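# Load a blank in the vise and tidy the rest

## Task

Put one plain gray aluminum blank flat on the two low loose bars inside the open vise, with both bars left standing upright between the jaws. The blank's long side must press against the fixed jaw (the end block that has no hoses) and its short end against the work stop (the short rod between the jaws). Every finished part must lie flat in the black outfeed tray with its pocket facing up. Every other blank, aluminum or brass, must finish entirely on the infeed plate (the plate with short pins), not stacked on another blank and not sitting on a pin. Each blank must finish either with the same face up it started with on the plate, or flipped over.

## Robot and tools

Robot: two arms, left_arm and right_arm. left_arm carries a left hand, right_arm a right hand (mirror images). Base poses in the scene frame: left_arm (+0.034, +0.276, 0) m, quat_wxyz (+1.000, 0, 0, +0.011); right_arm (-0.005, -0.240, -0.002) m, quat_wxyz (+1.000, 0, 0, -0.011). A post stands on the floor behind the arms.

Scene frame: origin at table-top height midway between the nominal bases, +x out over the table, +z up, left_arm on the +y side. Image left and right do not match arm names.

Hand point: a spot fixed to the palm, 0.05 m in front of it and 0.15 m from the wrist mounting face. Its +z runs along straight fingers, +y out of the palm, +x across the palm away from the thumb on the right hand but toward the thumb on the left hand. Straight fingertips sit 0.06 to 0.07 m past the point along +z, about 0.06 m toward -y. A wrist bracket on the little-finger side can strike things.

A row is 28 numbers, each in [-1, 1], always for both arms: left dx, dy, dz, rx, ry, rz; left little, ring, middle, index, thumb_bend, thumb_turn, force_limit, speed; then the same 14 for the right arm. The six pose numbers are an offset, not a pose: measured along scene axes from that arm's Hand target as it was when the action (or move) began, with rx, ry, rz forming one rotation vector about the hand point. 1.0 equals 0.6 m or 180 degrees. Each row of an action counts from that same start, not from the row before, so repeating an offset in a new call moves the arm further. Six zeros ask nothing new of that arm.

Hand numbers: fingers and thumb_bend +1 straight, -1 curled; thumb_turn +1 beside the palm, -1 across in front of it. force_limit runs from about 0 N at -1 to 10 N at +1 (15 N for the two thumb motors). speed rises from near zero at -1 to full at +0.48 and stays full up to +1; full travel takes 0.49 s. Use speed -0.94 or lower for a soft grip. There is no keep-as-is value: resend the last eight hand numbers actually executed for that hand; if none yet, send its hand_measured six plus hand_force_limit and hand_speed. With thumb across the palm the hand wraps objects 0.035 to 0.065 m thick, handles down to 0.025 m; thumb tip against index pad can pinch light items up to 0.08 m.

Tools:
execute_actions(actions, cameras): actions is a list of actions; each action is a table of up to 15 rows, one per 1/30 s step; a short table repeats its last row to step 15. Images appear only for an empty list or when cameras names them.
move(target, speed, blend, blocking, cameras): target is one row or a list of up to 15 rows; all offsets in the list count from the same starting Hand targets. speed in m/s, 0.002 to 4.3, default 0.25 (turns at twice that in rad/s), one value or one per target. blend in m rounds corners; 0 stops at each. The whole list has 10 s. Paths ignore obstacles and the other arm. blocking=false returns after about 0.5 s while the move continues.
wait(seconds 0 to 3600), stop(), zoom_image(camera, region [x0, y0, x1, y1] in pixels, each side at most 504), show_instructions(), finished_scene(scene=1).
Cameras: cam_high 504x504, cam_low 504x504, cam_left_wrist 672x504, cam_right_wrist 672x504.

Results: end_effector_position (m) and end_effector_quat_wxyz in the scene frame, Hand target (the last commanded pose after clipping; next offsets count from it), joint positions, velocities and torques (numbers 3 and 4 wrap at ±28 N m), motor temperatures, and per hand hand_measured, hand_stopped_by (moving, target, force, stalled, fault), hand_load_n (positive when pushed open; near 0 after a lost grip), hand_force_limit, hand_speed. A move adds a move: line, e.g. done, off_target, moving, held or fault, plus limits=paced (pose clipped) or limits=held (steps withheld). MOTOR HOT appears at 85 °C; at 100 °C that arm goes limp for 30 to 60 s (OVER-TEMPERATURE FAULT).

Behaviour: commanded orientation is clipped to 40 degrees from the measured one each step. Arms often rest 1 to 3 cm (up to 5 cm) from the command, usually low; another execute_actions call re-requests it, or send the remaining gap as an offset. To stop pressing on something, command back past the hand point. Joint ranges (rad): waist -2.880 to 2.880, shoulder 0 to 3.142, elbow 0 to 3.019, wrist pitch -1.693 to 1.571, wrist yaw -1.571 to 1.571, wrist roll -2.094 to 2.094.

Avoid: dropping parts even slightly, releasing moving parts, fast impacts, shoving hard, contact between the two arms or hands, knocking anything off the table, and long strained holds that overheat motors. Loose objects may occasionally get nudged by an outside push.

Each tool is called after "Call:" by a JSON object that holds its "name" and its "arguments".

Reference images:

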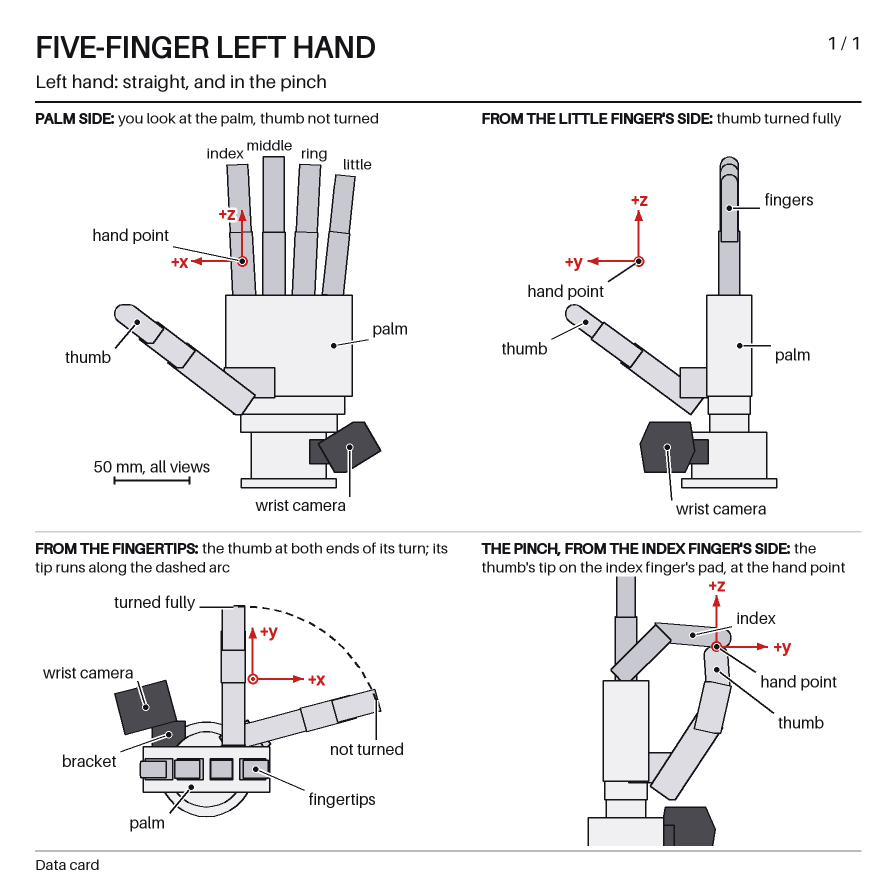

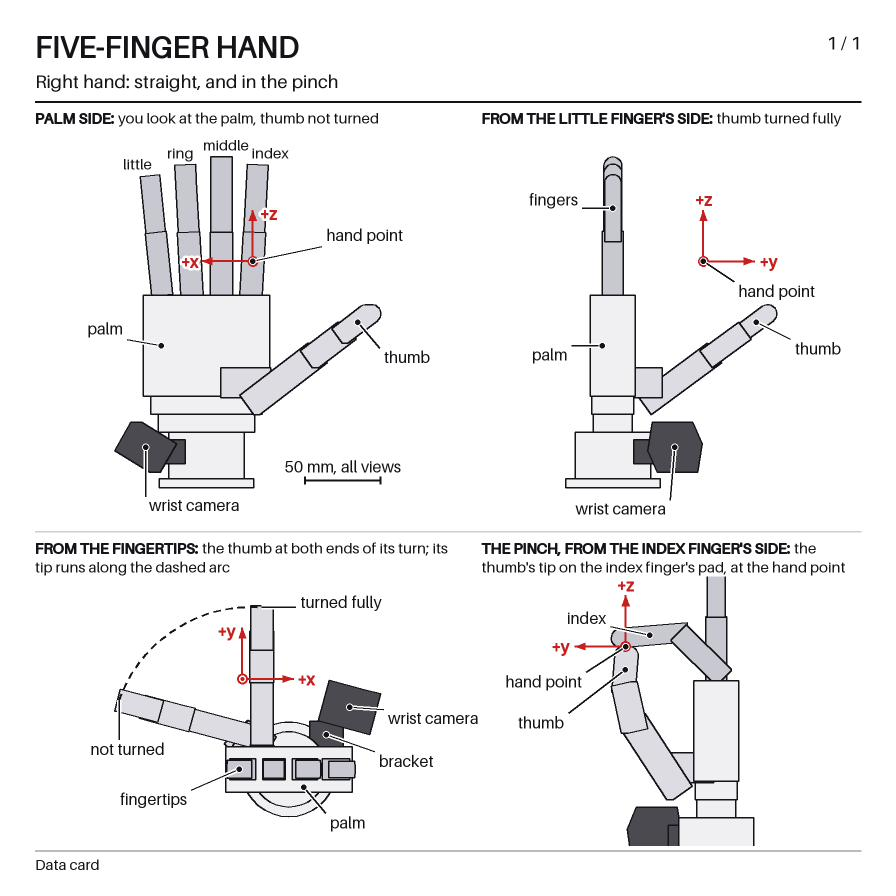

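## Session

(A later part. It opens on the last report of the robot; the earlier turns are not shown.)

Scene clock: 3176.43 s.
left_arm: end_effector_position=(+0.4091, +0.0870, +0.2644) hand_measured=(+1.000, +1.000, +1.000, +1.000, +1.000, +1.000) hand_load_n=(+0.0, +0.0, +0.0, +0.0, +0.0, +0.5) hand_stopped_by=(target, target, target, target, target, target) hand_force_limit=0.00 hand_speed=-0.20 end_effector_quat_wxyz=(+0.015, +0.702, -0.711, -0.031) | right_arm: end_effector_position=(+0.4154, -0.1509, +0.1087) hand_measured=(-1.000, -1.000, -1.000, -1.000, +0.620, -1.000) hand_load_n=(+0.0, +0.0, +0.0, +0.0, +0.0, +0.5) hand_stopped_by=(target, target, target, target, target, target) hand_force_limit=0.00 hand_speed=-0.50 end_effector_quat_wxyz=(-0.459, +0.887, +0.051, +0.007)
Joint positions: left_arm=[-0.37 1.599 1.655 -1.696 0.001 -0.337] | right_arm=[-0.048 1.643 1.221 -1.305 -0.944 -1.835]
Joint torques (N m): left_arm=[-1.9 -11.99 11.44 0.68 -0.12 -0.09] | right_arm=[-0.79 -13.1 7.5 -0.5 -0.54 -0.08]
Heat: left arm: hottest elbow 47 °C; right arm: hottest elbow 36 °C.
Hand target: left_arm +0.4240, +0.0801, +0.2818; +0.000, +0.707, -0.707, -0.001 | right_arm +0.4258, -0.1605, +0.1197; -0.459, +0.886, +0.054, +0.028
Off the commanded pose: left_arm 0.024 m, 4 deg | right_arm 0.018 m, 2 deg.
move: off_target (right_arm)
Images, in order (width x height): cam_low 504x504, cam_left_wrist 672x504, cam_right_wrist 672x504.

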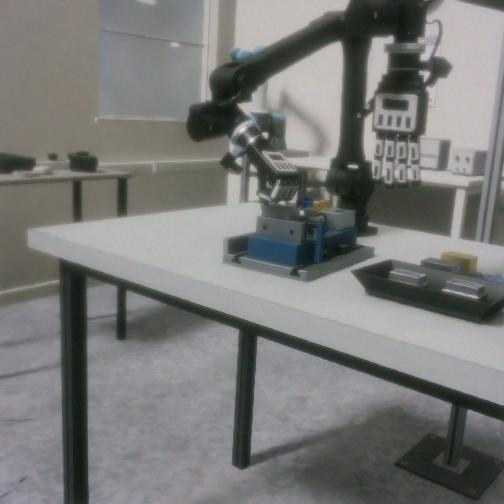

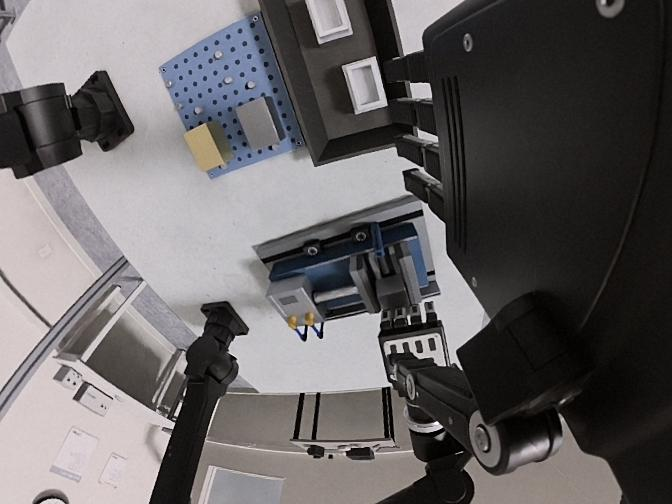

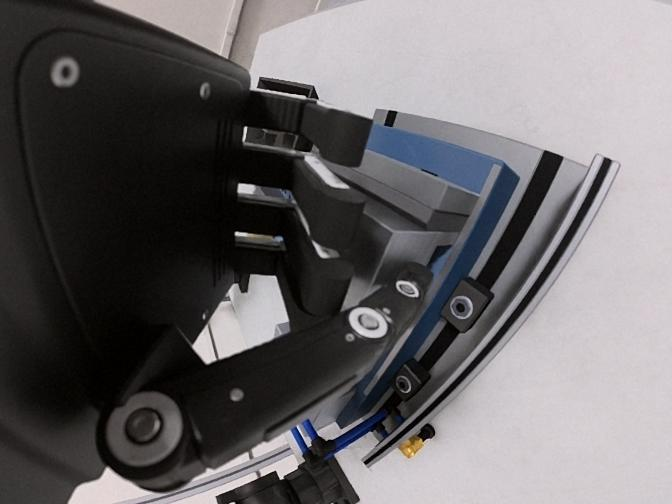

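Call:
{"name": "move", "arguments": {"target": [0,0,0,0,0,0,1,1,1,1,1,1,0,-0.2,0.0,0.037,0.0,0,0,0,-1,-1,-1,-1,0.62,-1,0.0,-0.5], "speed": 0.02, "cameras": ["cam_left_wrist","cam_right_wrist"]}}

Call:
{"name": "zoom_image", "arguments": {"camera": "cam_left_wrist", "region": [370, 275, 420, 315]}}

Call:
{"name": "zoom_image", "arguments": {"camera": "cam_right_wrist", "region": [340, 160, 480, 300]}}

Scene clock: 3191.43 s.
left_arm: end_effector_position=(+0.4091, +0.0870, +0.2644) hand_measured=(+1.000, +1.000, +1.000, +1.000, +1.000, +1.000) hand_load_n=(+0.0, +0.0, +0.0, +0.0, +0.0, +0.0) hand_stopped_by=(target, target, target, target, target, target) hand_force_limit=0.00 hand_speed=-0.20 end_effector_quat_wxyz=(+0.015, +0.702, -0.711, -0.031) | right_arm: end_effector_position=(+0.4212, -0.1499, +0.1089) hand_measured=(-1.000, -1.000, -1.000, -1.000, +0.620, -1.000) hand_load_n=(+0.0, +0.0, +0.0, +0.0, +1.0, +0.0) hand_stopped_by=(target, target, target, target, target, target) hand_force_limit=0.00 hand_speed=-0.50 end_effector_quat_wxyz=(-0.457, +0.889, +0.037, +0.015)
Joint positions: left_arm=[-0.37 1.599 1.655 -1.696 0.001 -0.337] | right_arm=[-0.047 1.637 1.216 -1.258 -0.946 -1.777]
Joint torques (N m): left_arm=[-1.73 -12.1 11.45 0.68 -0.11 -0.08] | right_arm=[1.55 -13.57 6.52 0.42 -0.68 0.15]
Heat: left arm: hottest elbow 47 °C; right arm: hottest elbow 36 °C.
Hand target: left_arm +0.4240, +0.0801, +0.2818; +0.000, +0.707, -0.707, -0.001 | right_arm +0.4258, -0.1383, +0.1197; -0.459, +0.886, +0.054, +0.028
Off the commanded pose: left_arm 0.024 m, 4 deg | right_arm 0.017 m, 2 deg.
move: off_target (right_arm)

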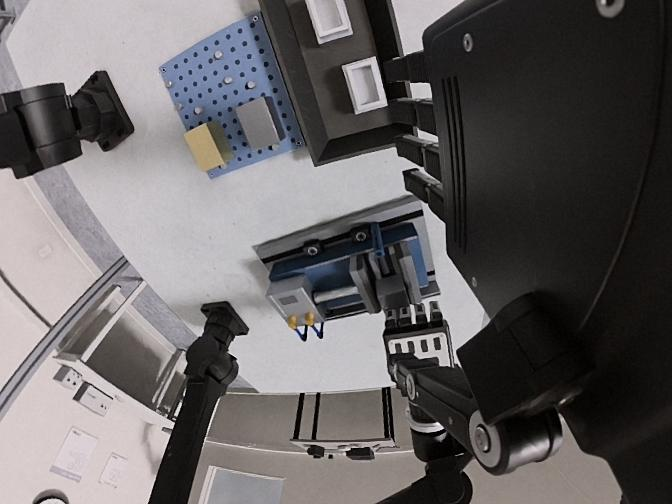

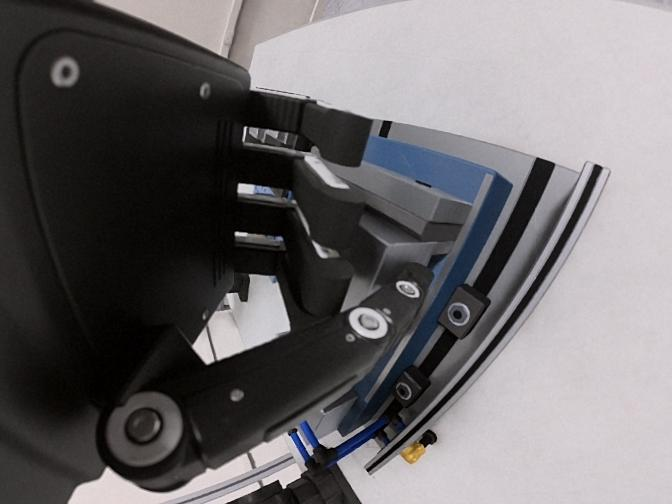

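Scaled by 10.080 from the camera's image (finer frame: 960x720).

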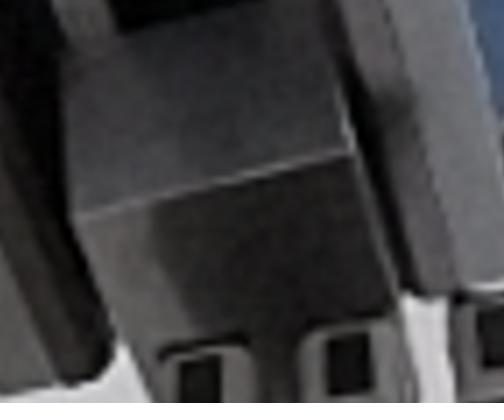

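Scaled by 3.600 from the camera's image (finer frame: 960x720).

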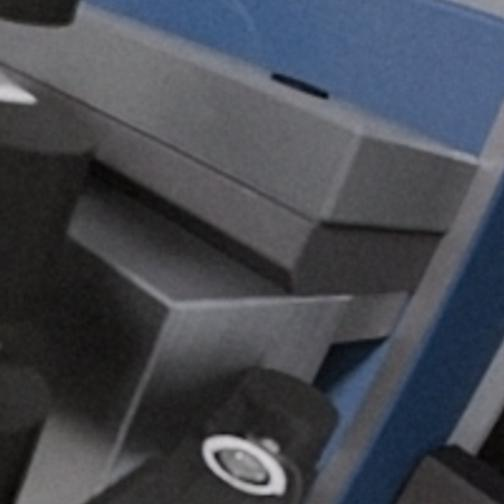

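Call:
{"name": "move", "arguments": {"target": [[0,0,0,0,0,0,1,1,1,1,1,1,0,-0.2,0.0,-0.04,0.0,0,0,0,-1,-1,-1,-1,0.62,-1,0.0,-0.5],[0,0,0,0,0,0,1,1,1,1,1,1,0,-0.2,-0.009,-0.04,0.0,0,0,0,-1,-1,-1,-1,0.62,-1,0.0,-0.5],[0,0,0,0,0,0,1,1,1,1,1,1,0,-0.2,-0.009,-0.0,0.0,0,0,0,-1,-1,-1,-1,0.62,-1,0.0,-0.5]], "speed": 0.02, "cameras": ["cam_left_wrist","cam_right_wrist"]}}

Call:
{"name": "zoom_image", "arguments": {"camera": "cam_left_wrist", "region": [370, 275, 420, 315]}}

Call:
{"name": "zoom_image", "arguments": {"camera": "cam_right_wrist", "region": [340, 160, 480, 300]}}

Scene clock: 3205.80 s.
left_arm: end_effector_position=(+0.4091, +0.0870, +0.2644) hand_measured=(+1.000, +1.000, +1.000, +1.000, +1.000, +1.000) hand_load_n=(+0.0, +0.0, +0.0, +0.5, +0.0, +0.0) hand_stopped_by=(target, target, target, target, target, target) hand_force_limit=0.00 hand_speed=-0.20 end_effector_quat_wxyz=(+0.015, +0.702, -0.711, -0.031) | right_arm: end_effector_position=(+0.4157, -0.1495, +0.1084) hand_measured=(-1.000, -1.000, -1.000, -1.000, +0.620, -1.000) hand_load_n=(+0.0, +0.0, +0.0, +0.0, +1.0, +0.0) hand_stopped_by=(target, target, target, target, target, target) hand_force_limit=0.00 hand_speed=-0.50 end_effector_quat_wxyz=(-0.457, +0.888, +0.037, +0.014)
Joint positions: left_arm=[-0.37 1.599 1.655 -1.696 0.001 -0.337] | right_arm=[-0.047 1.624 1.199 -1.255 -0.946 -1.778]
Joint torques (N m): left_arm=[-1.67 -11.99 11.45 0.69 -0.11 -0.1] | right_arm=[2.2 -13.8 6.52 0.43 -0.7 0.16]
Heat: left arm: hottest elbow 47 °C; right arm: hottest elbow 36 °C.
Hand target: left_arm +0.4240, +0.0801, +0.2818; +0.000, +0.707, -0.707, -0.001 | right_arm +0.4204, -0.1383, +0.1197; -0.459, +0.886, +0.054, +0.028
Off the commanded pose: left_arm 0.024 m, 4 deg | right_arm 0.017 m, 2 deg.
move: off_target (right_arm)

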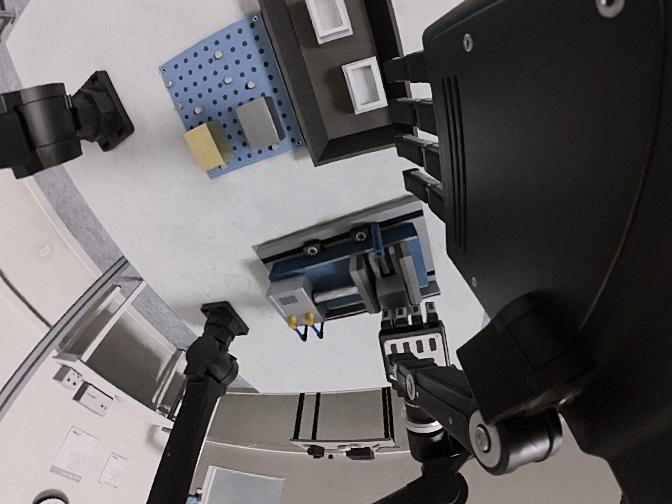

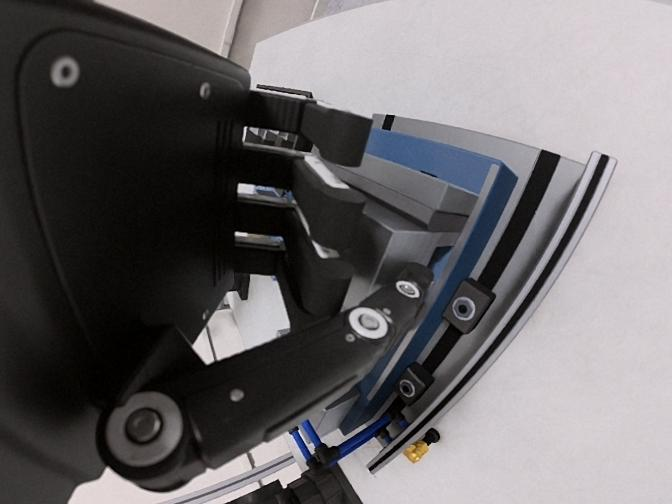

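Scaled by 10.080 from the camera's image (finer frame: 960x720).

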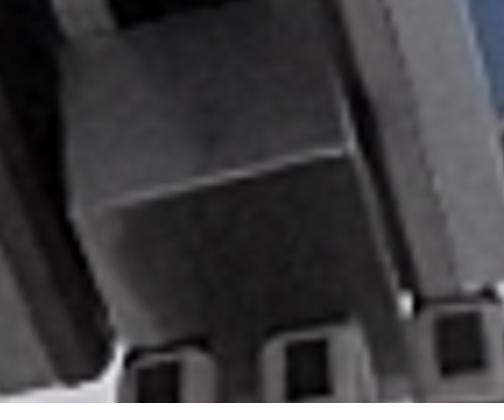

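Scaled by 3.600 from the camera's image (finer frame: 960x720).

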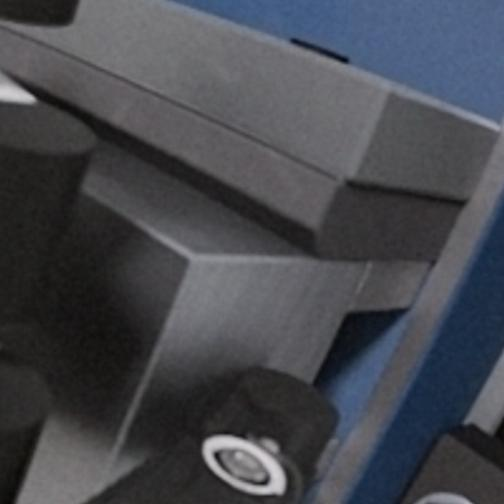

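Call:
{"name": "move", "arguments": {"target": [0,0,0,0,0,0,1,1,1,1,1,1,0,-0.2,0.0,0.005,0.0,0,0,0,-1,-1,-1,-1,0.62,-1,0.0,-0.5], "speed": 0.02, "cameras": ["cam_left_wrist","cam_right_wrist"]}}

Call:
{"name": "zoom_image", "arguments": {"camera": "cam_left_wrist", "region": [370, 275, 420, 315]}}

Call:
{"name": "zoom_image", "arguments": {"camera": "cam_right_wrist", "region": [340, 160, 480, 300]}}

Scene clock: 3211.20 s.
left_arm: end_effector_position=(+0.4091, +0.0870, +0.2644) hand_measured=(+1.000, +1.000, +1.000, +1.000, +1.000, +1.000) hand_load_n=(+0.0, +0.0, +0.0, +0.0, +0.0, +0.0) hand_stopped_by=(target, target, target, target, target, target) hand_force_limit=0.00 hand_speed=-0.20 end_effector_quat_wxyz=(+0.015, +0.702, -0.711, -0.031) | right_arm: end_effector_position=(+0.4155, -0.1468, +0.1085) hand_measured=(-1.000, -1.000, -1.000, -1.000, +0.620, -1.000) hand_load_n=(+0.0, +0.0, +0.0, +0.0, +0.5, +0.0) hand_stopped_by=(target, target, target, target, target, target) hand_force_limit=0.00 hand_speed=-0.50 end_effector_quat_wxyz=(-0.457, +0.889, +0.037, +0.015)
Joint positions: left_arm=[-0.37 1.599 1.655 -1.696 0.001 -0.337] | right_arm=[-0.04 1.621 1.196 -1.246 -0.946 -1.768]
Joint torques (N m): left_arm=[-1.73 -11.99 11.43 0.72 -0.11 -0.09] | right_arm=[2.08 -14.1 6.64 0.44 -0.71 0.18]
Motor temperatures (°C): left_arm=[21 26 47 22 21 22] | right_arm=[21 27 35 23 25 22]
Heat: left arm: hottest elbow 47 °C; right arm: hottest elbow 35 °C.
Hand target: left_arm +0.4240, +0.0801, +0.2818; +0.000, +0.707, -0.707, -0.001 | right_arm +0.4204, -0.1353, +0.1197; -0.459, +0.886, +0.054, +0.028
Off the commanded pose: left_arm 0.024 m, 4 deg | right_arm 0.017 m, 2 deg.
move: off_target (right_arm)

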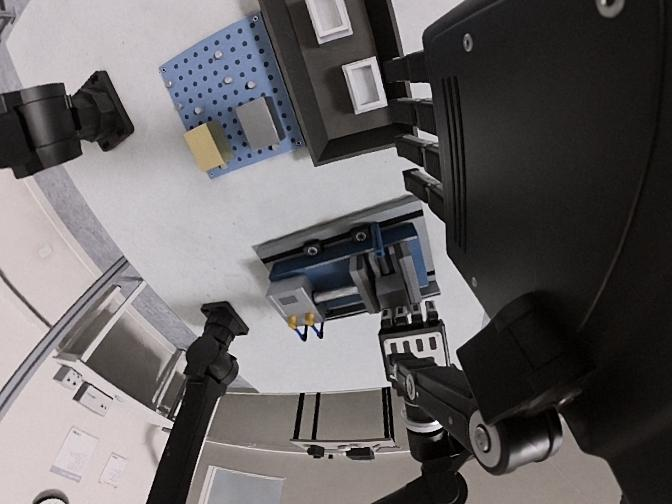

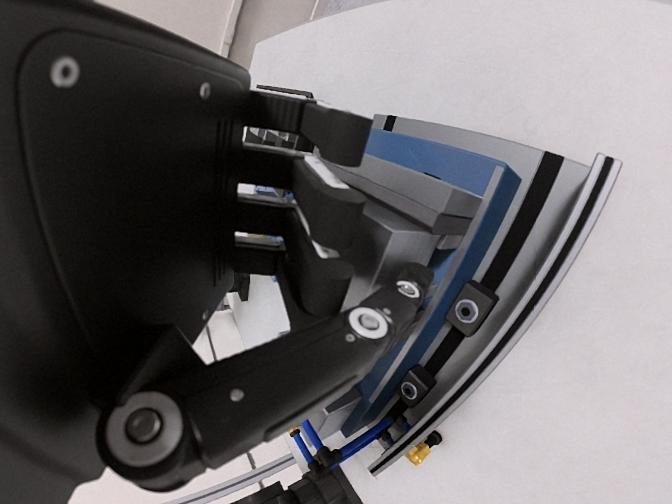

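Scaled by 10.080 from the camera's image (finer frame: 960x720).

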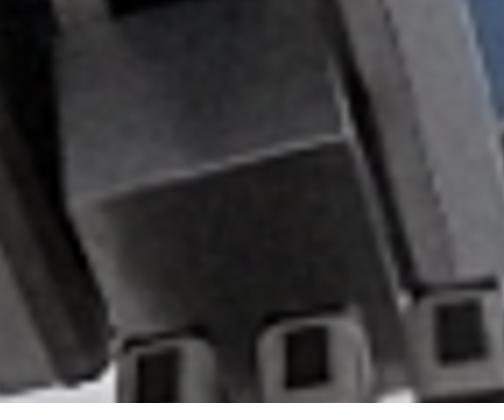

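Scaled by 3.600 from the camera's image (finer frame: 960x720).

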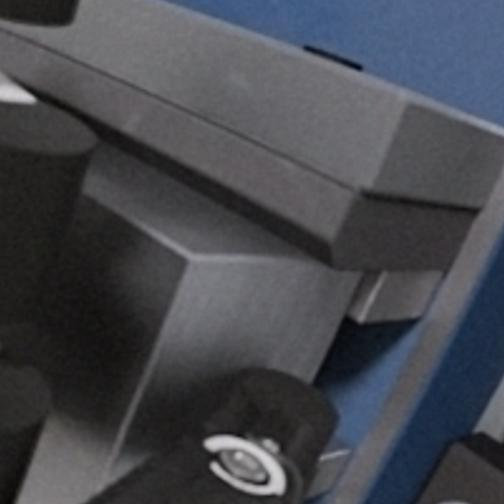

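Call:
{"name": "move", "arguments": {"target": [[0,0,0,0,0,0,1,1,1,1,1,1,0,-0.2,0.0,-0.045,0.0,0,0,0,-1,-1,-1,-1,0.62,-1,0.0,-0.5],[0,0,0,0,0,0,1,1,1,1,1,1,0,-0.2,-0.015,-0.045,0.0,0,0,0,-1,-1,-1,-1,0.62,-1,0.0,-0.5],[0,0,0,0,0,0,1,1,1,1,1,1,0,-0.2,-0.015,-0.004,0.0,0,0,0,-1,-1,-1,-1,0.62,-1,0.0,-0.5]], "speed": 0.02, "cameras": ["cam_left_wrist","cam_right_wrist"]}}

Call:
{"name": "zoom_image", "arguments": {"camera": "cam_left_wrist", "region": [370, 275, 420, 315]}}

Call:
{"name": "zoom_image", "arguments": {"camera": "cam_right_wrist", "region": [340, 160, 480, 300]}}

Scene clock: 3237.87 s.
left_arm: end_effector_position=(+0.4091, +0.0870, +0.2644) hand_measured=(+1.000, +1.000, +1.000, +1.000, +1.000, +1.000) hand_load_n=(+0.0, +0.0, +0.0, +0.0, +0.0, +0.0) hand_stopped_by=(target, target, target, target, target, target) hand_force_limit=0.00 hand_speed=-0.20 end_effector_quat_wxyz=(+0.015, +0.702, -0.711, -0.031) | right_arm: end_effector_position=(+0.4069, -0.1476, +0.1092) hand_measured=(-1.000, -1.000, -1.000, -1.000, +0.620, -1.000) hand_load_n=(+0.0, +0.5, +0.0, +0.5, +0.0, +0.0) hand_stopped_by=(target, target, target, target, target, target) hand_force_limit=0.00 hand_speed=-0.50 end_effector_quat_wxyz=(-0.457, +0.888, +0.039, +0.015)
Joint positions: left_arm=[-0.37 1.599 1.655 -1.696 0.001 -0.337] | right_arm=[-0.044 1.601 1.173 -1.249 -0.946 -1.777]
Joint torques (N m): left_arm=[-1.85 -11.93 11.43 0.68 -0.11 -0.09] | right_arm=[1.49 -13.22 6.58 0.44 -0.68 0.16]
Heat: left arm: hottest elbow 47 °C; right arm: hottest elbow 35 °C.
Hand target: left_arm +0.4240, +0.0801, +0.2818; +0.000, +0.707, -0.707, -0.001 | right_arm +0.4114, -0.1377, +0.1197; -0.459, +0.886, +0.054, +0.028
Off the commanded pose: left_arm 0.024 m, 4 deg | right_arm 0.015 m, 2 deg.
move: off_target (right_arm)

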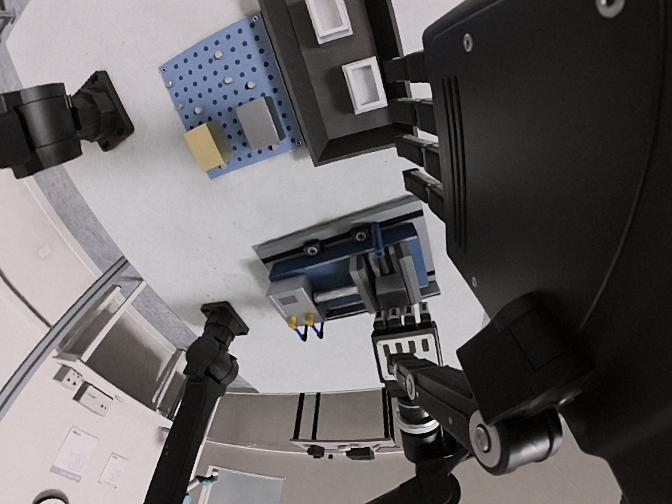

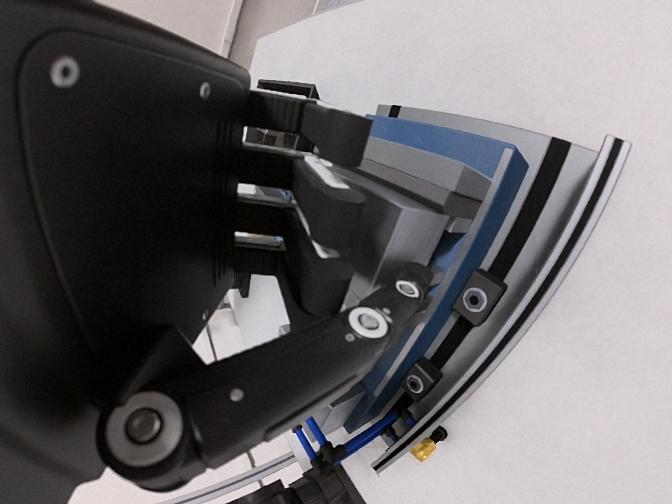

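Scaled by 10.080 from the camera's image (finer frame: 960x720).

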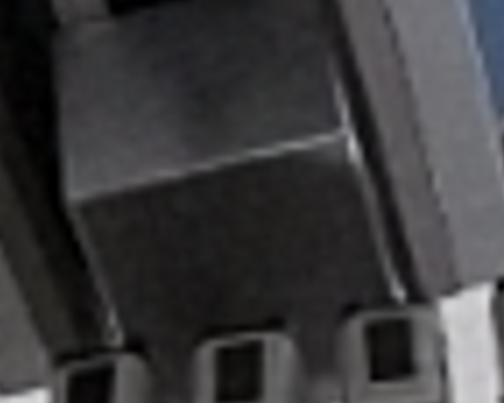

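Scaled by 3.600 from the camera's image (finer frame: 960x720).

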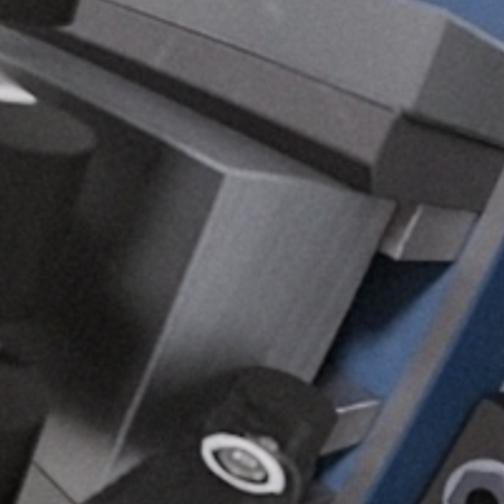

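Call:
{"name": "move", "arguments": {"target": [0,0,0,0,0,0,1,1,1,1,1,1,0,-0.2,0.0,0.009,0.0,0,0,0,-1,-1,-1,-1,0.62,-1,0.0,-0.5], "speed": 0.02, "cameras": ["cam_left_wrist","cam_right_wrist"]}}

Call:
{"name": "zoom_image", "arguments": {"camera": "cam_left_wrist", "region": [370, 275, 420, 315]}}

Call:
{"name": "zoom_image", "arguments": {"camera": "cam_right_wrist", "region": [340, 160, 480, 300]}}

Scene clock: 3243.67 s.
left_arm: end_effector_position=(+0.4091, +0.0870, +0.2644) hand_measured=(+1.000, +1.000, +1.000, +1.000, +1.000, +1.000) hand_load_n=(+0.0, +0.0, +0.0, +0.0, +0.0, +0.0) hand_stopped_by=(target, target, target, target, target, target) hand_force_limit=0.00 hand_speed=-0.20 end_effector_quat_wxyz=(+0.015, +0.702, -0.711, -0.031) | right_arm: end_effector_position=(+0.4071, -0.1443, +0.1093) hand_measured=(-1.000, -1.000, -1.000, -1.000, +0.620, -1.000) hand_load_n=(+0.0, +0.0, +0.0, +0.0, +1.0, +0.0) hand_stopped_by=(target, target, target, target, target, target) hand_force_limit=0.00 hand_speed=-0.50 end_effector_quat_wxyz=(-0.457, +0.889, +0.036, +0.016)
Joint positions: left_arm=[-0.37 1.599 1.655 -1.696 0.001 -0.337] | right_arm=[-0.036 1.597 1.168 -1.232 -0.946 -1.755]
Joint torques (N m): left_arm=[-1.79 -11.93 11.45 0.64 -0.12 -0.09] | right_arm=[2.49 -13.39 6.63 0.47 -0.75 0.14]
Heat: left arm: hottest elbow 47 °C; right arm: hottest elbow 35 °C.
Hand target: left_arm +0.4240, +0.0801, +0.2818; +0.000, +0.707, -0.707, -0.001 | right_arm +0.4114, -0.1323, +0.1197; -0.459, +0.886, +0.054, +0.028
Off the commanded pose: left_arm 0.024 m, 4 deg | right_arm 0.017 m, 3 deg.
move: off_target (right_arm)

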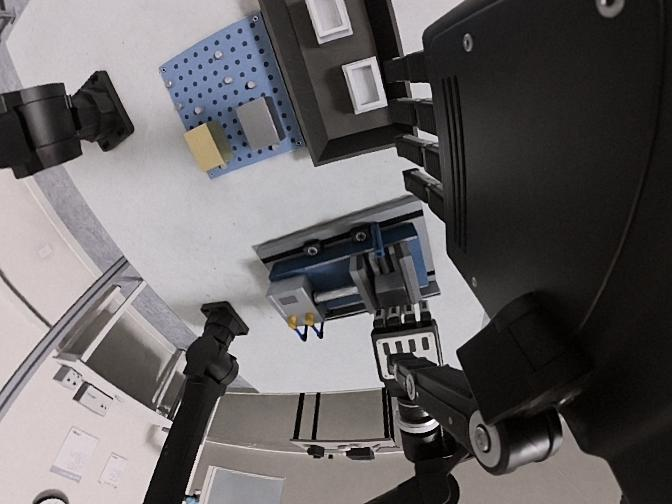

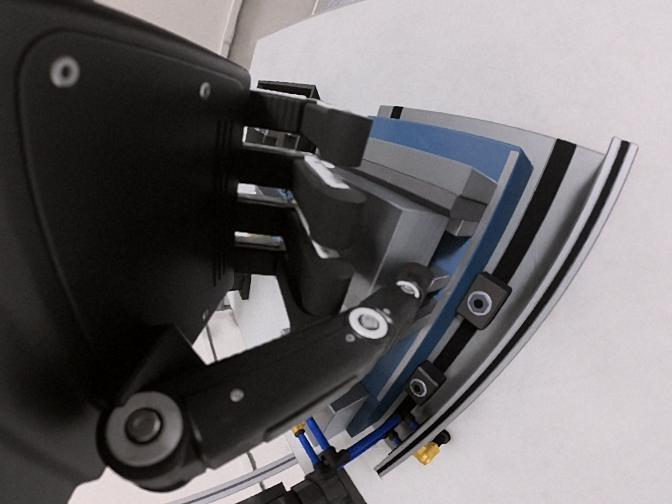

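Scaled by 10.080 from the camera's image (finer frame: 960x720).

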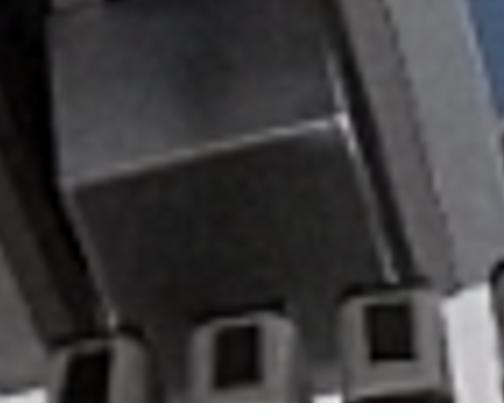

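Scaled by 3.600 from the camera's image (finer frame: 960x720).

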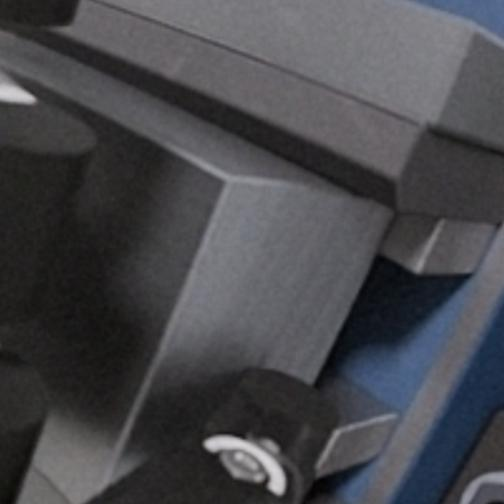

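Call:
{"name": "zoom_image", "arguments": {"camera": "cam_right_wrist", "region": [350, 100, 530, 235]}}

Scaled by 2.800 from the camera's image (finer frame: 960x720).

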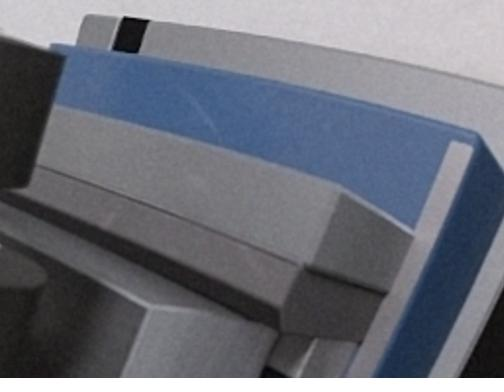

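Call:
{"name": "zoom_image", "arguments": {"camera": "cam_right_wrist", "region": [345, 160, 465, 240]}}

Scaled by 4.200 from the camera's image (finer frame: 960x720).

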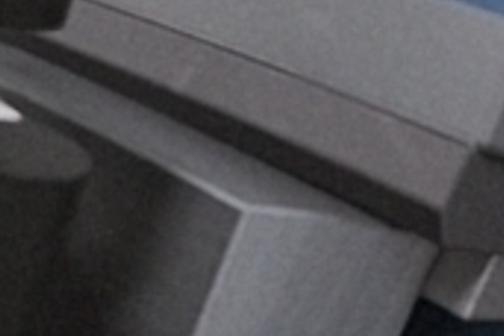

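Call:
{"name": "move", "arguments": {"target": [[0,0,0,0,0,0,1,1,1,1,1,1,0,-0.2,0.0,-0.047,0.0,0,0,0,-1,-1,-1,-1,0.62,-1,0.0,-0.5],[0,0,0,0,0,0,1,1,1,1,1,1,0,-0.2,0.024,-0.047,0.0,0,0,0,-1,-1,-1,-1,0.62,-0.85,0.0,-0.9],[0,0,0,0,0,0,1,1,1,1,1,1,0,-0.2,0.024,-0.012,0.0,0,0,0,-1,-1,-1,-1,0.62,-0.85,0.0,-0.9]], "speed": 0.02, "cameras": ["cam_left_wrist","cam_right_wrist"]}}

Call:
{"name": "zoom_image", "arguments": {"camera": "cam_right_wrist", "region": [340, 160, 480, 300]}}

Scene clock: 3272.53 s.
left_arm: end_effector_position=(+0.4091, +0.0870, +0.2644) hand_measured=(+1.000, +1.000, +1.000, +1.000, +1.000, +1.000) hand_load_n=(+0.0, +0.0, +0.0, +0.0, +0.0, +0.0) hand_stopped_by=(target, target, target, target, target, target) hand_force_limit=0.00 hand_speed=-0.20 end_effector_quat_wxyz=(+0.015, +0.702, -0.711, -0.031) | right_arm: end_effector_position=(+0.4121, -0.1474, +0.1055) hand_measured=(-1.000, -1.000, -1.000, -1.000, +0.620, -0.850) hand_load_n=(+0.0, +0.0, +0.0, +0.5, +0.0, +0.0) hand_stopped_by=(target, target, target, target, target, target) hand_force_limit=0.00 hand_speed=-0.90 end_effector_quat_wxyz=(-0.458, +0.888, +0.037, +0.007)
Joint positions: left_arm=[-0.37 1.599 1.655 -1.696 0.001 -0.337] | right_arm=[-0.042 1.629 1.195 -1.261 -0.946 -1.781]
Joint torques (N m): left_arm=[-1.73 -12.1 11.43 0.69 -0.12 -0.09] | right_arm=[1.73 -12.45 8.09 0.36 -0.69 0.17]
Heat: left arm: hottest elbow 47 °C; right arm: hottest elbow 34 °C.
Hand target: left_arm +0.4240, +0.0801, +0.2818; +0.000, +0.707, -0.707, -0.001 | right_arm +0.4258, -0.1395, +0.1197; -0.459, +0.886, +0.054, +0.028
Off the commanded pose: left_arm 0.024 m, 4 deg | right_arm 0.021 m, 3 deg.
move: off_target (right_arm); target 2's new numbers were sent with right_arm's hand 0.024 m and 3 deg from that target

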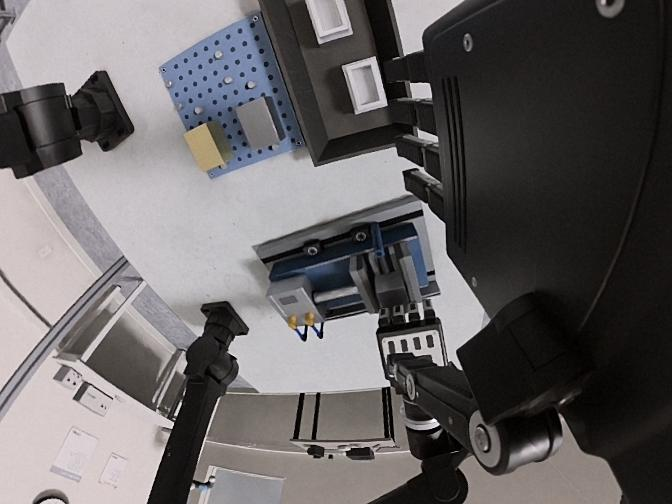

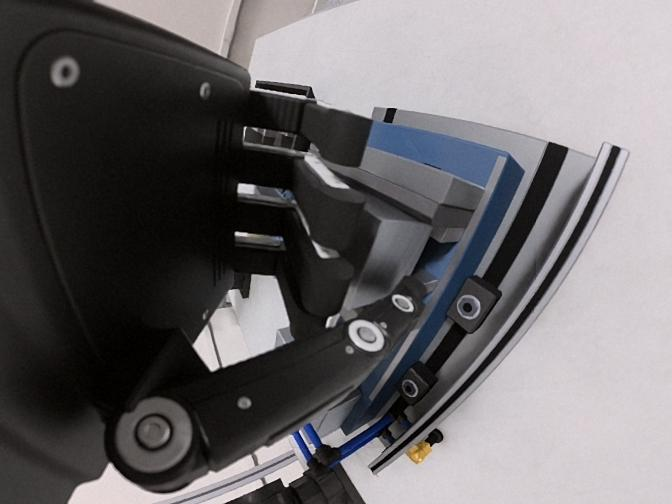

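Scaled by 3.600 from the camera's image (finer frame: 960x720).

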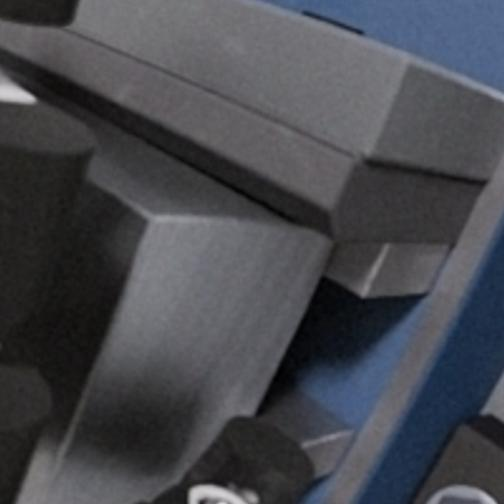

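Call:
{"name": "move", "arguments": {"target": [0,0,0,0,0,0,1,1,1,1,1,1,0,-0.2,0.0,0.006,0.0,0,0,0,-1,-1,-1,-1,0.62,-0.93,0.0,-0.9], "speed": 0.02, "cameras": []}}

Call:
{"name": "move", "arguments": {"target": [0,0,0,0,0,0,1,1,1,1,1,1,0,-0.2,0.0,0.007,0.0,0,0,0,-1,-1,-1,-1,0.62,-1,0.0,-0.98], "speed": 0.01, "cameras": ["cam_left_wrist","cam_right_wrist"]}}

Call:
{"name": "zoom_image", "arguments": {"camera": "cam_right_wrist", "region": [340, 160, 480, 300]}}

Call:
{"name": "zoom_image", "arguments": {"camera": "cam_left_wrist", "region": [370, 275, 420, 315]}}

Scene clock: 3282.67 s.
left_arm: end_effector_position=(+0.4091, +0.0870, +0.2644) hand_measured=(+1.000, +1.000, +1.000, +1.000, +1.000, +1.000) hand_load_n=(-0.5, +0.0, +0.0, +0.0, +0.0, +0.0) hand_stopped_by=(target, target, target, target, target, target) hand_force_limit=0.00 hand_speed=-0.20 end_effector_quat_wxyz=(+0.015, +0.702, -0.711, -0.031) | right_arm: end_effector_position=(+0.4138, -0.1461, +0.1052) hand_measured=(-1.000, -1.000, -1.000, -1.000, +0.620, -0.930) hand_load_n=(+0.0, +0.0, +0.0, +0.0, +0.0, +0.0) hand_stopped_by=(target, target, target, target, target, target) hand_force_limit=0.00 hand_speed=-0.90 end_effector_quat_wxyz=(-0.457, +0.888, +0.035, +0.009)
Joint positions: left_arm=[-0.37 1.599 1.655 -1.696 0.001 -0.337] | right_arm=[-0.039 1.629 1.195 -1.249 -0.946 -1.768]
Joint torques (N m): left_arm=[-1.73 -12.04 11.43 0.64 -0.11 -0.1] | right_arm=[1.85 -13.51 7.92 0.46 -0.71 0.17]
Heat: left arm: hottest elbow 47 °C; right arm: hottest elbow 34 °C.
Hand target: left_arm +0.4240, +0.0801, +0.2818; +0.000, +0.707, -0.707, -0.001 | right_arm +0.4258, -0.1359, +0.1197; -0.459, +0.886, +0.054, +0.028
Off the commanded pose: left_arm 0.024 m, 4 deg | right_arm 0.021 m, 3 deg.
move: off_target (right_arm)

Scene clock: 3284.83 s.
left_arm: end_effector_position=(+0.4091, +0.0870, +0.2644) hand_measured=(+1.000, +1.000, +1.000, +1.000, +1.000, +1.000) hand_load_n=(+0.0, +0.0, +0.0, +0.0, +0.0, +0.0) hand_stopped_by=(target, target, target, target, target, target) hand_force_limit=0.00 hand_speed=-0.20 end_effector_quat_wxyz=(+0.015, +0.702, -0.711, -0.031) | right_arm: end_effector_position=(+0.4149, -0.1428, +0.1050) hand_measured=(-1.000, -1.000, -1.000, -1.000, +0.620, -1.000) hand_load_n=(+0.0, +0.0, +0.0, +0.0, +0.5, +0.5) hand_stopped_by=(target, target, target, target, target, target) hand_force_limit=0.00 hand_speed=-0.98 end_effector_quat_wxyz=(-0.457, +0.889, +0.034, +0.009)
Joint positions: left_arm=[-0.37 1.599 1.655 -1.696 0.001 -0.337] | right_arm=[-0.031 1.629 1.195 -1.236 -0.946 -1.751]
Joint torques (N m): left_arm=[-1.73 -11.87 11.43 0.69 -0.11 -0.1] | right_arm=[1.79 -12.86 7.75 0.54 -0.7 0.13]
Heat: left arm: hottest elbow 47 °C; right arm: hottest elbow 34 °C.
Hand target: left_arm +0.4240, +0.0801, +0.2818; +0.000, +0.707, -0.707, -0.001 | right_arm +0.4258, -0.1317, +0.1197; -0.459, +0.886, +0.054, +0.028
Off the commanded pose: left_arm 0.024 m, 4 deg | right_arm 0.021 m, 3 deg.
move: off_target (right_arm)

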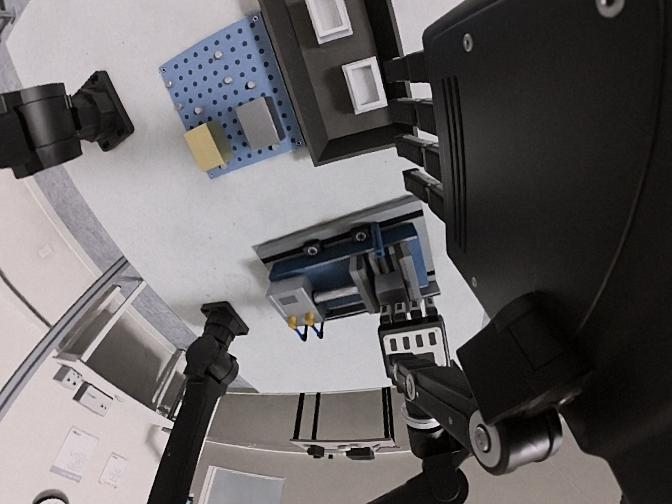

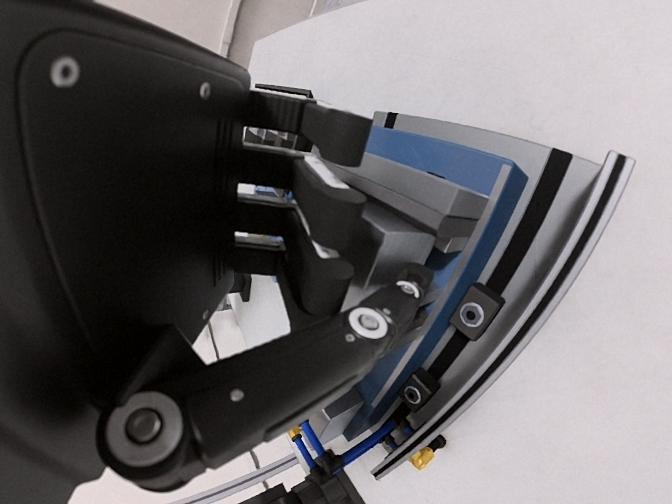

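Scaled by 3.600 from the camera's image (finer frame: 960x720).

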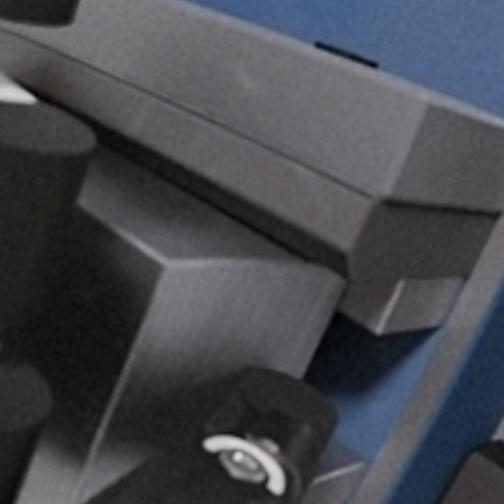

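Scaled by 10.080 from the camera's image (finer frame: 960x720).

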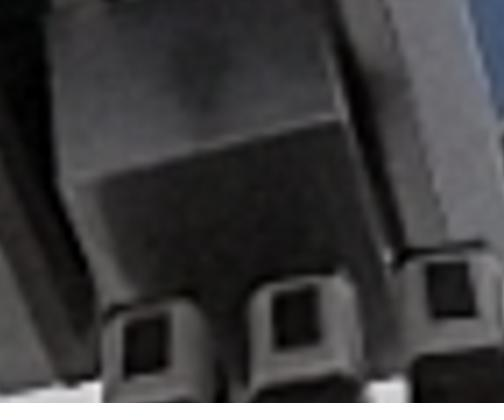

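Call:
{"name": "move", "arguments": {"target": [[0,0,0,0,0,0,1,1,1,1,1,1,0,-0.2,0.0,-0.006,0.0,0,0,0,-1,-1,-1,-1,0.62,-0.9,0.0,-0.9],[0,0,0,0,0,0,1,1,1,1,1,1,0,-0.2,0.0,0.003,0.0,0,0,0,-1,-1,-1,-1,0.62,-0.9,0.0,-0.9]], "speed": 0.02, "cameras": []}}

Call:
{"name": "move", "arguments": {"target": [0,0,0,0,0,0,1,1,1,1,1,1,0,-0.2,0.0,0.007,0.0,0,0,0,-1,-1,-1,-1,0.62,-1,0.0,-0.98], "speed": 0.01, "cameras": ["cam_left_wrist","cam_right_wrist"]}}

Call:
{"name": "zoom_image", "arguments": {"camera": "cam_right_wrist", "region": [340, 160, 480, 300]}}

Call:
{"name": "zoom_image", "arguments": {"camera": "cam_left_wrist", "region": [370, 275, 420, 315]}}

Scene clock: 3296.43 s.
left_arm: end_effector_position=(+0.4091, +0.0870, +0.2644) hand_measured=(+1.000, +1.000, +1.000, +1.000, +1.000, +1.000) hand_load_n=(+0.0, +0.0, +0.0, +0.0, -0.5, +0.0) hand_stopped_by=(target, target, target, target, target, target) hand_force_limit=0.00 hand_speed=-0.20 end_effector_quat_wxyz=(+0.015, +0.702, -0.711, -0.031) | right_arm: end_effector_position=(+0.4166, -0.1429, +0.1047) hand_measured=(-1.000, -1.000, -1.000, -1.000, +0.620, -0.900) hand_load_n=(+0.0, +0.0, +0.0, +0.0, +1.0, +0.0) hand_stopped_by=(target, target, target, target, target, target) hand_force_limit=0.00 hand_speed=-0.90 end_effector_quat_wxyz=(-0.457, +0.889, +0.037, +0.012)
Joint positions: left_arm=[-0.37 1.599 1.655 -1.696 0.001 -0.337] | right_arm=[-0.031 1.629 1.195 -1.23 -0.946 -1.754]
Joint torques (N m): left_arm=[-1.67 -11.99 11.4 0.66 -0.11 -0.09] | right_arm=[2.32 -13.63 7.6 0.4 -0.7 0.14]
Heat: left arm: hottest elbow 47 °C; right arm: hottest elbow 34 °C.
Hand target: left_arm +0.4240, +0.0801, +0.2818; +0.000, +0.707, -0.707, -0.001 | right_arm +0.4258, -0.1299, +0.1197; -0.459, +0.886, +0.054, +0.028
Off the commanded pose: left_arm 0.024 m, 4 deg | right_arm 0.022 m, 3 deg.
move: off_target (right_arm)

Scene clock: 3299.30 s.
left_arm: end_effector_position=(+0.4091, +0.0870, +0.2644) hand_measured=(+1.000, +1.000, +1.000, +1.000, +1.000, +1.000) hand_load_n=(+0.0, +0.0, +0.0, +0.0, +0.0, +0.0) hand_stopped_by=(target, target, target, target, target, target) hand_force_limit=0.00 hand_speed=-0.20 end_effector_quat_wxyz=(+0.015, +0.702, -0.711, -0.031) | right_arm: end_effector_position=(+0.4166, -0.1375, +0.1048) hand_measured=(-1.000, -1.000, -1.000, -1.000, +0.620, -1.000) hand_load_n=(+0.0, +0.0, +0.0, +0.0, +0.5, +0.5) hand_stopped_by=(target, target, target, target, target, target) hand_force_limit=0.00 hand_speed=-0.98 end_effector_quat_wxyz=(-0.457, +0.889, +0.033, +0.009)
Joint positions: left_arm=[-0.37 1.599 1.655 -1.696 0.001 -0.337] | right_arm=[-0.019 1.629 1.195 -1.218 -0.946 -1.728]
Joint torques (N m): left_arm=[-1.79 -11.93 11.49 0.66 -0.11 -0.1] | right_arm=[1.96 -13.63 7.28 0.64 -0.76 0.14]
Heat: left arm: hottest elbow 47 °C; right arm: hottest elbow 34 °C.
Hand target: left_arm +0.4240, +0.0801, +0.2818; +0.000, +0.707, -0.707, -0.001 | right_arm +0.4258, -0.1257, +0.1197; -0.459, +0.886, +0.054, +0.028
Off the commanded pose: left_arm 0.024 m, 4 deg | right_arm 0.021 m, 3 deg.
move: off_target (right_arm)

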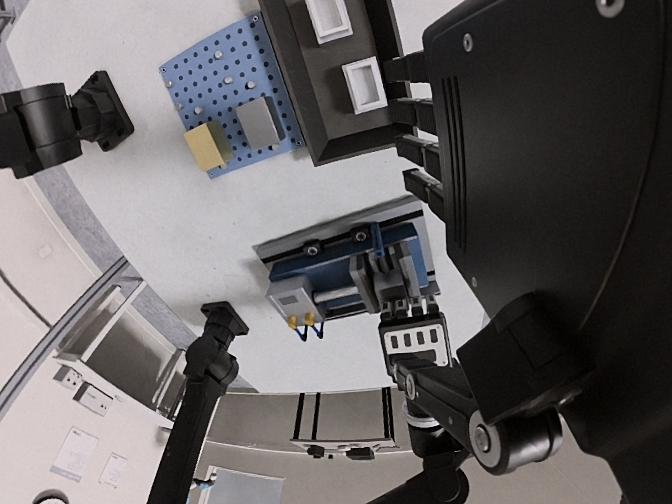

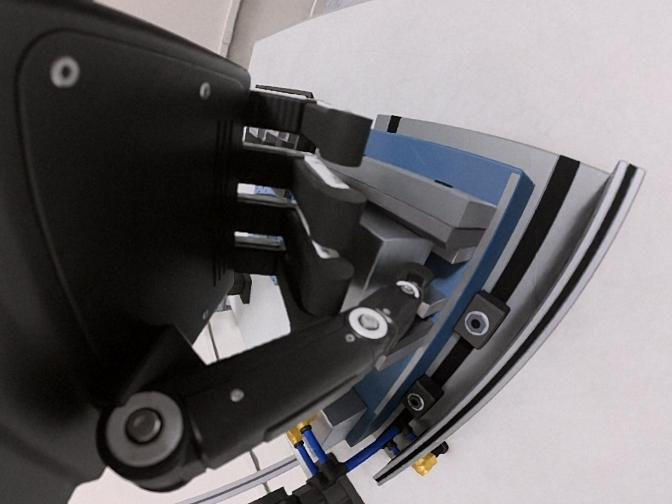

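Scaled by 3.600 from the camera's image (finer frame: 960x720).

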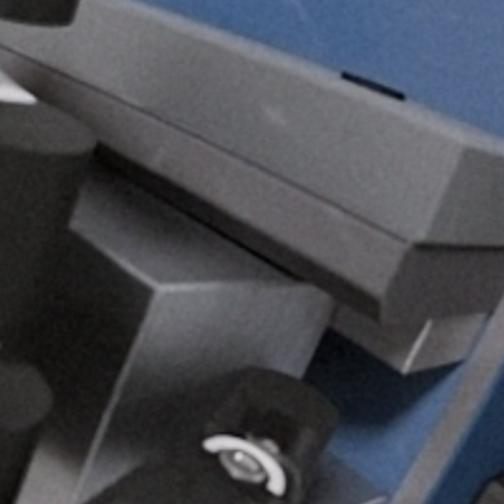

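Scaled by 10.080 from the camera's image (finer frame: 960x720).

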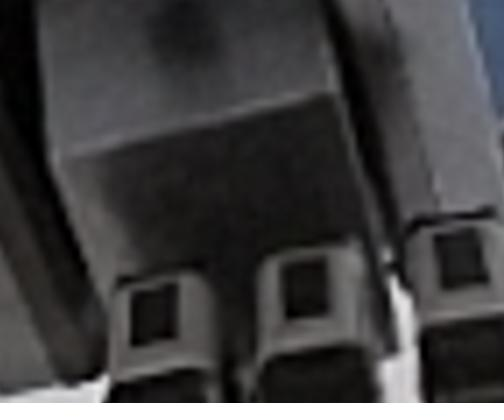

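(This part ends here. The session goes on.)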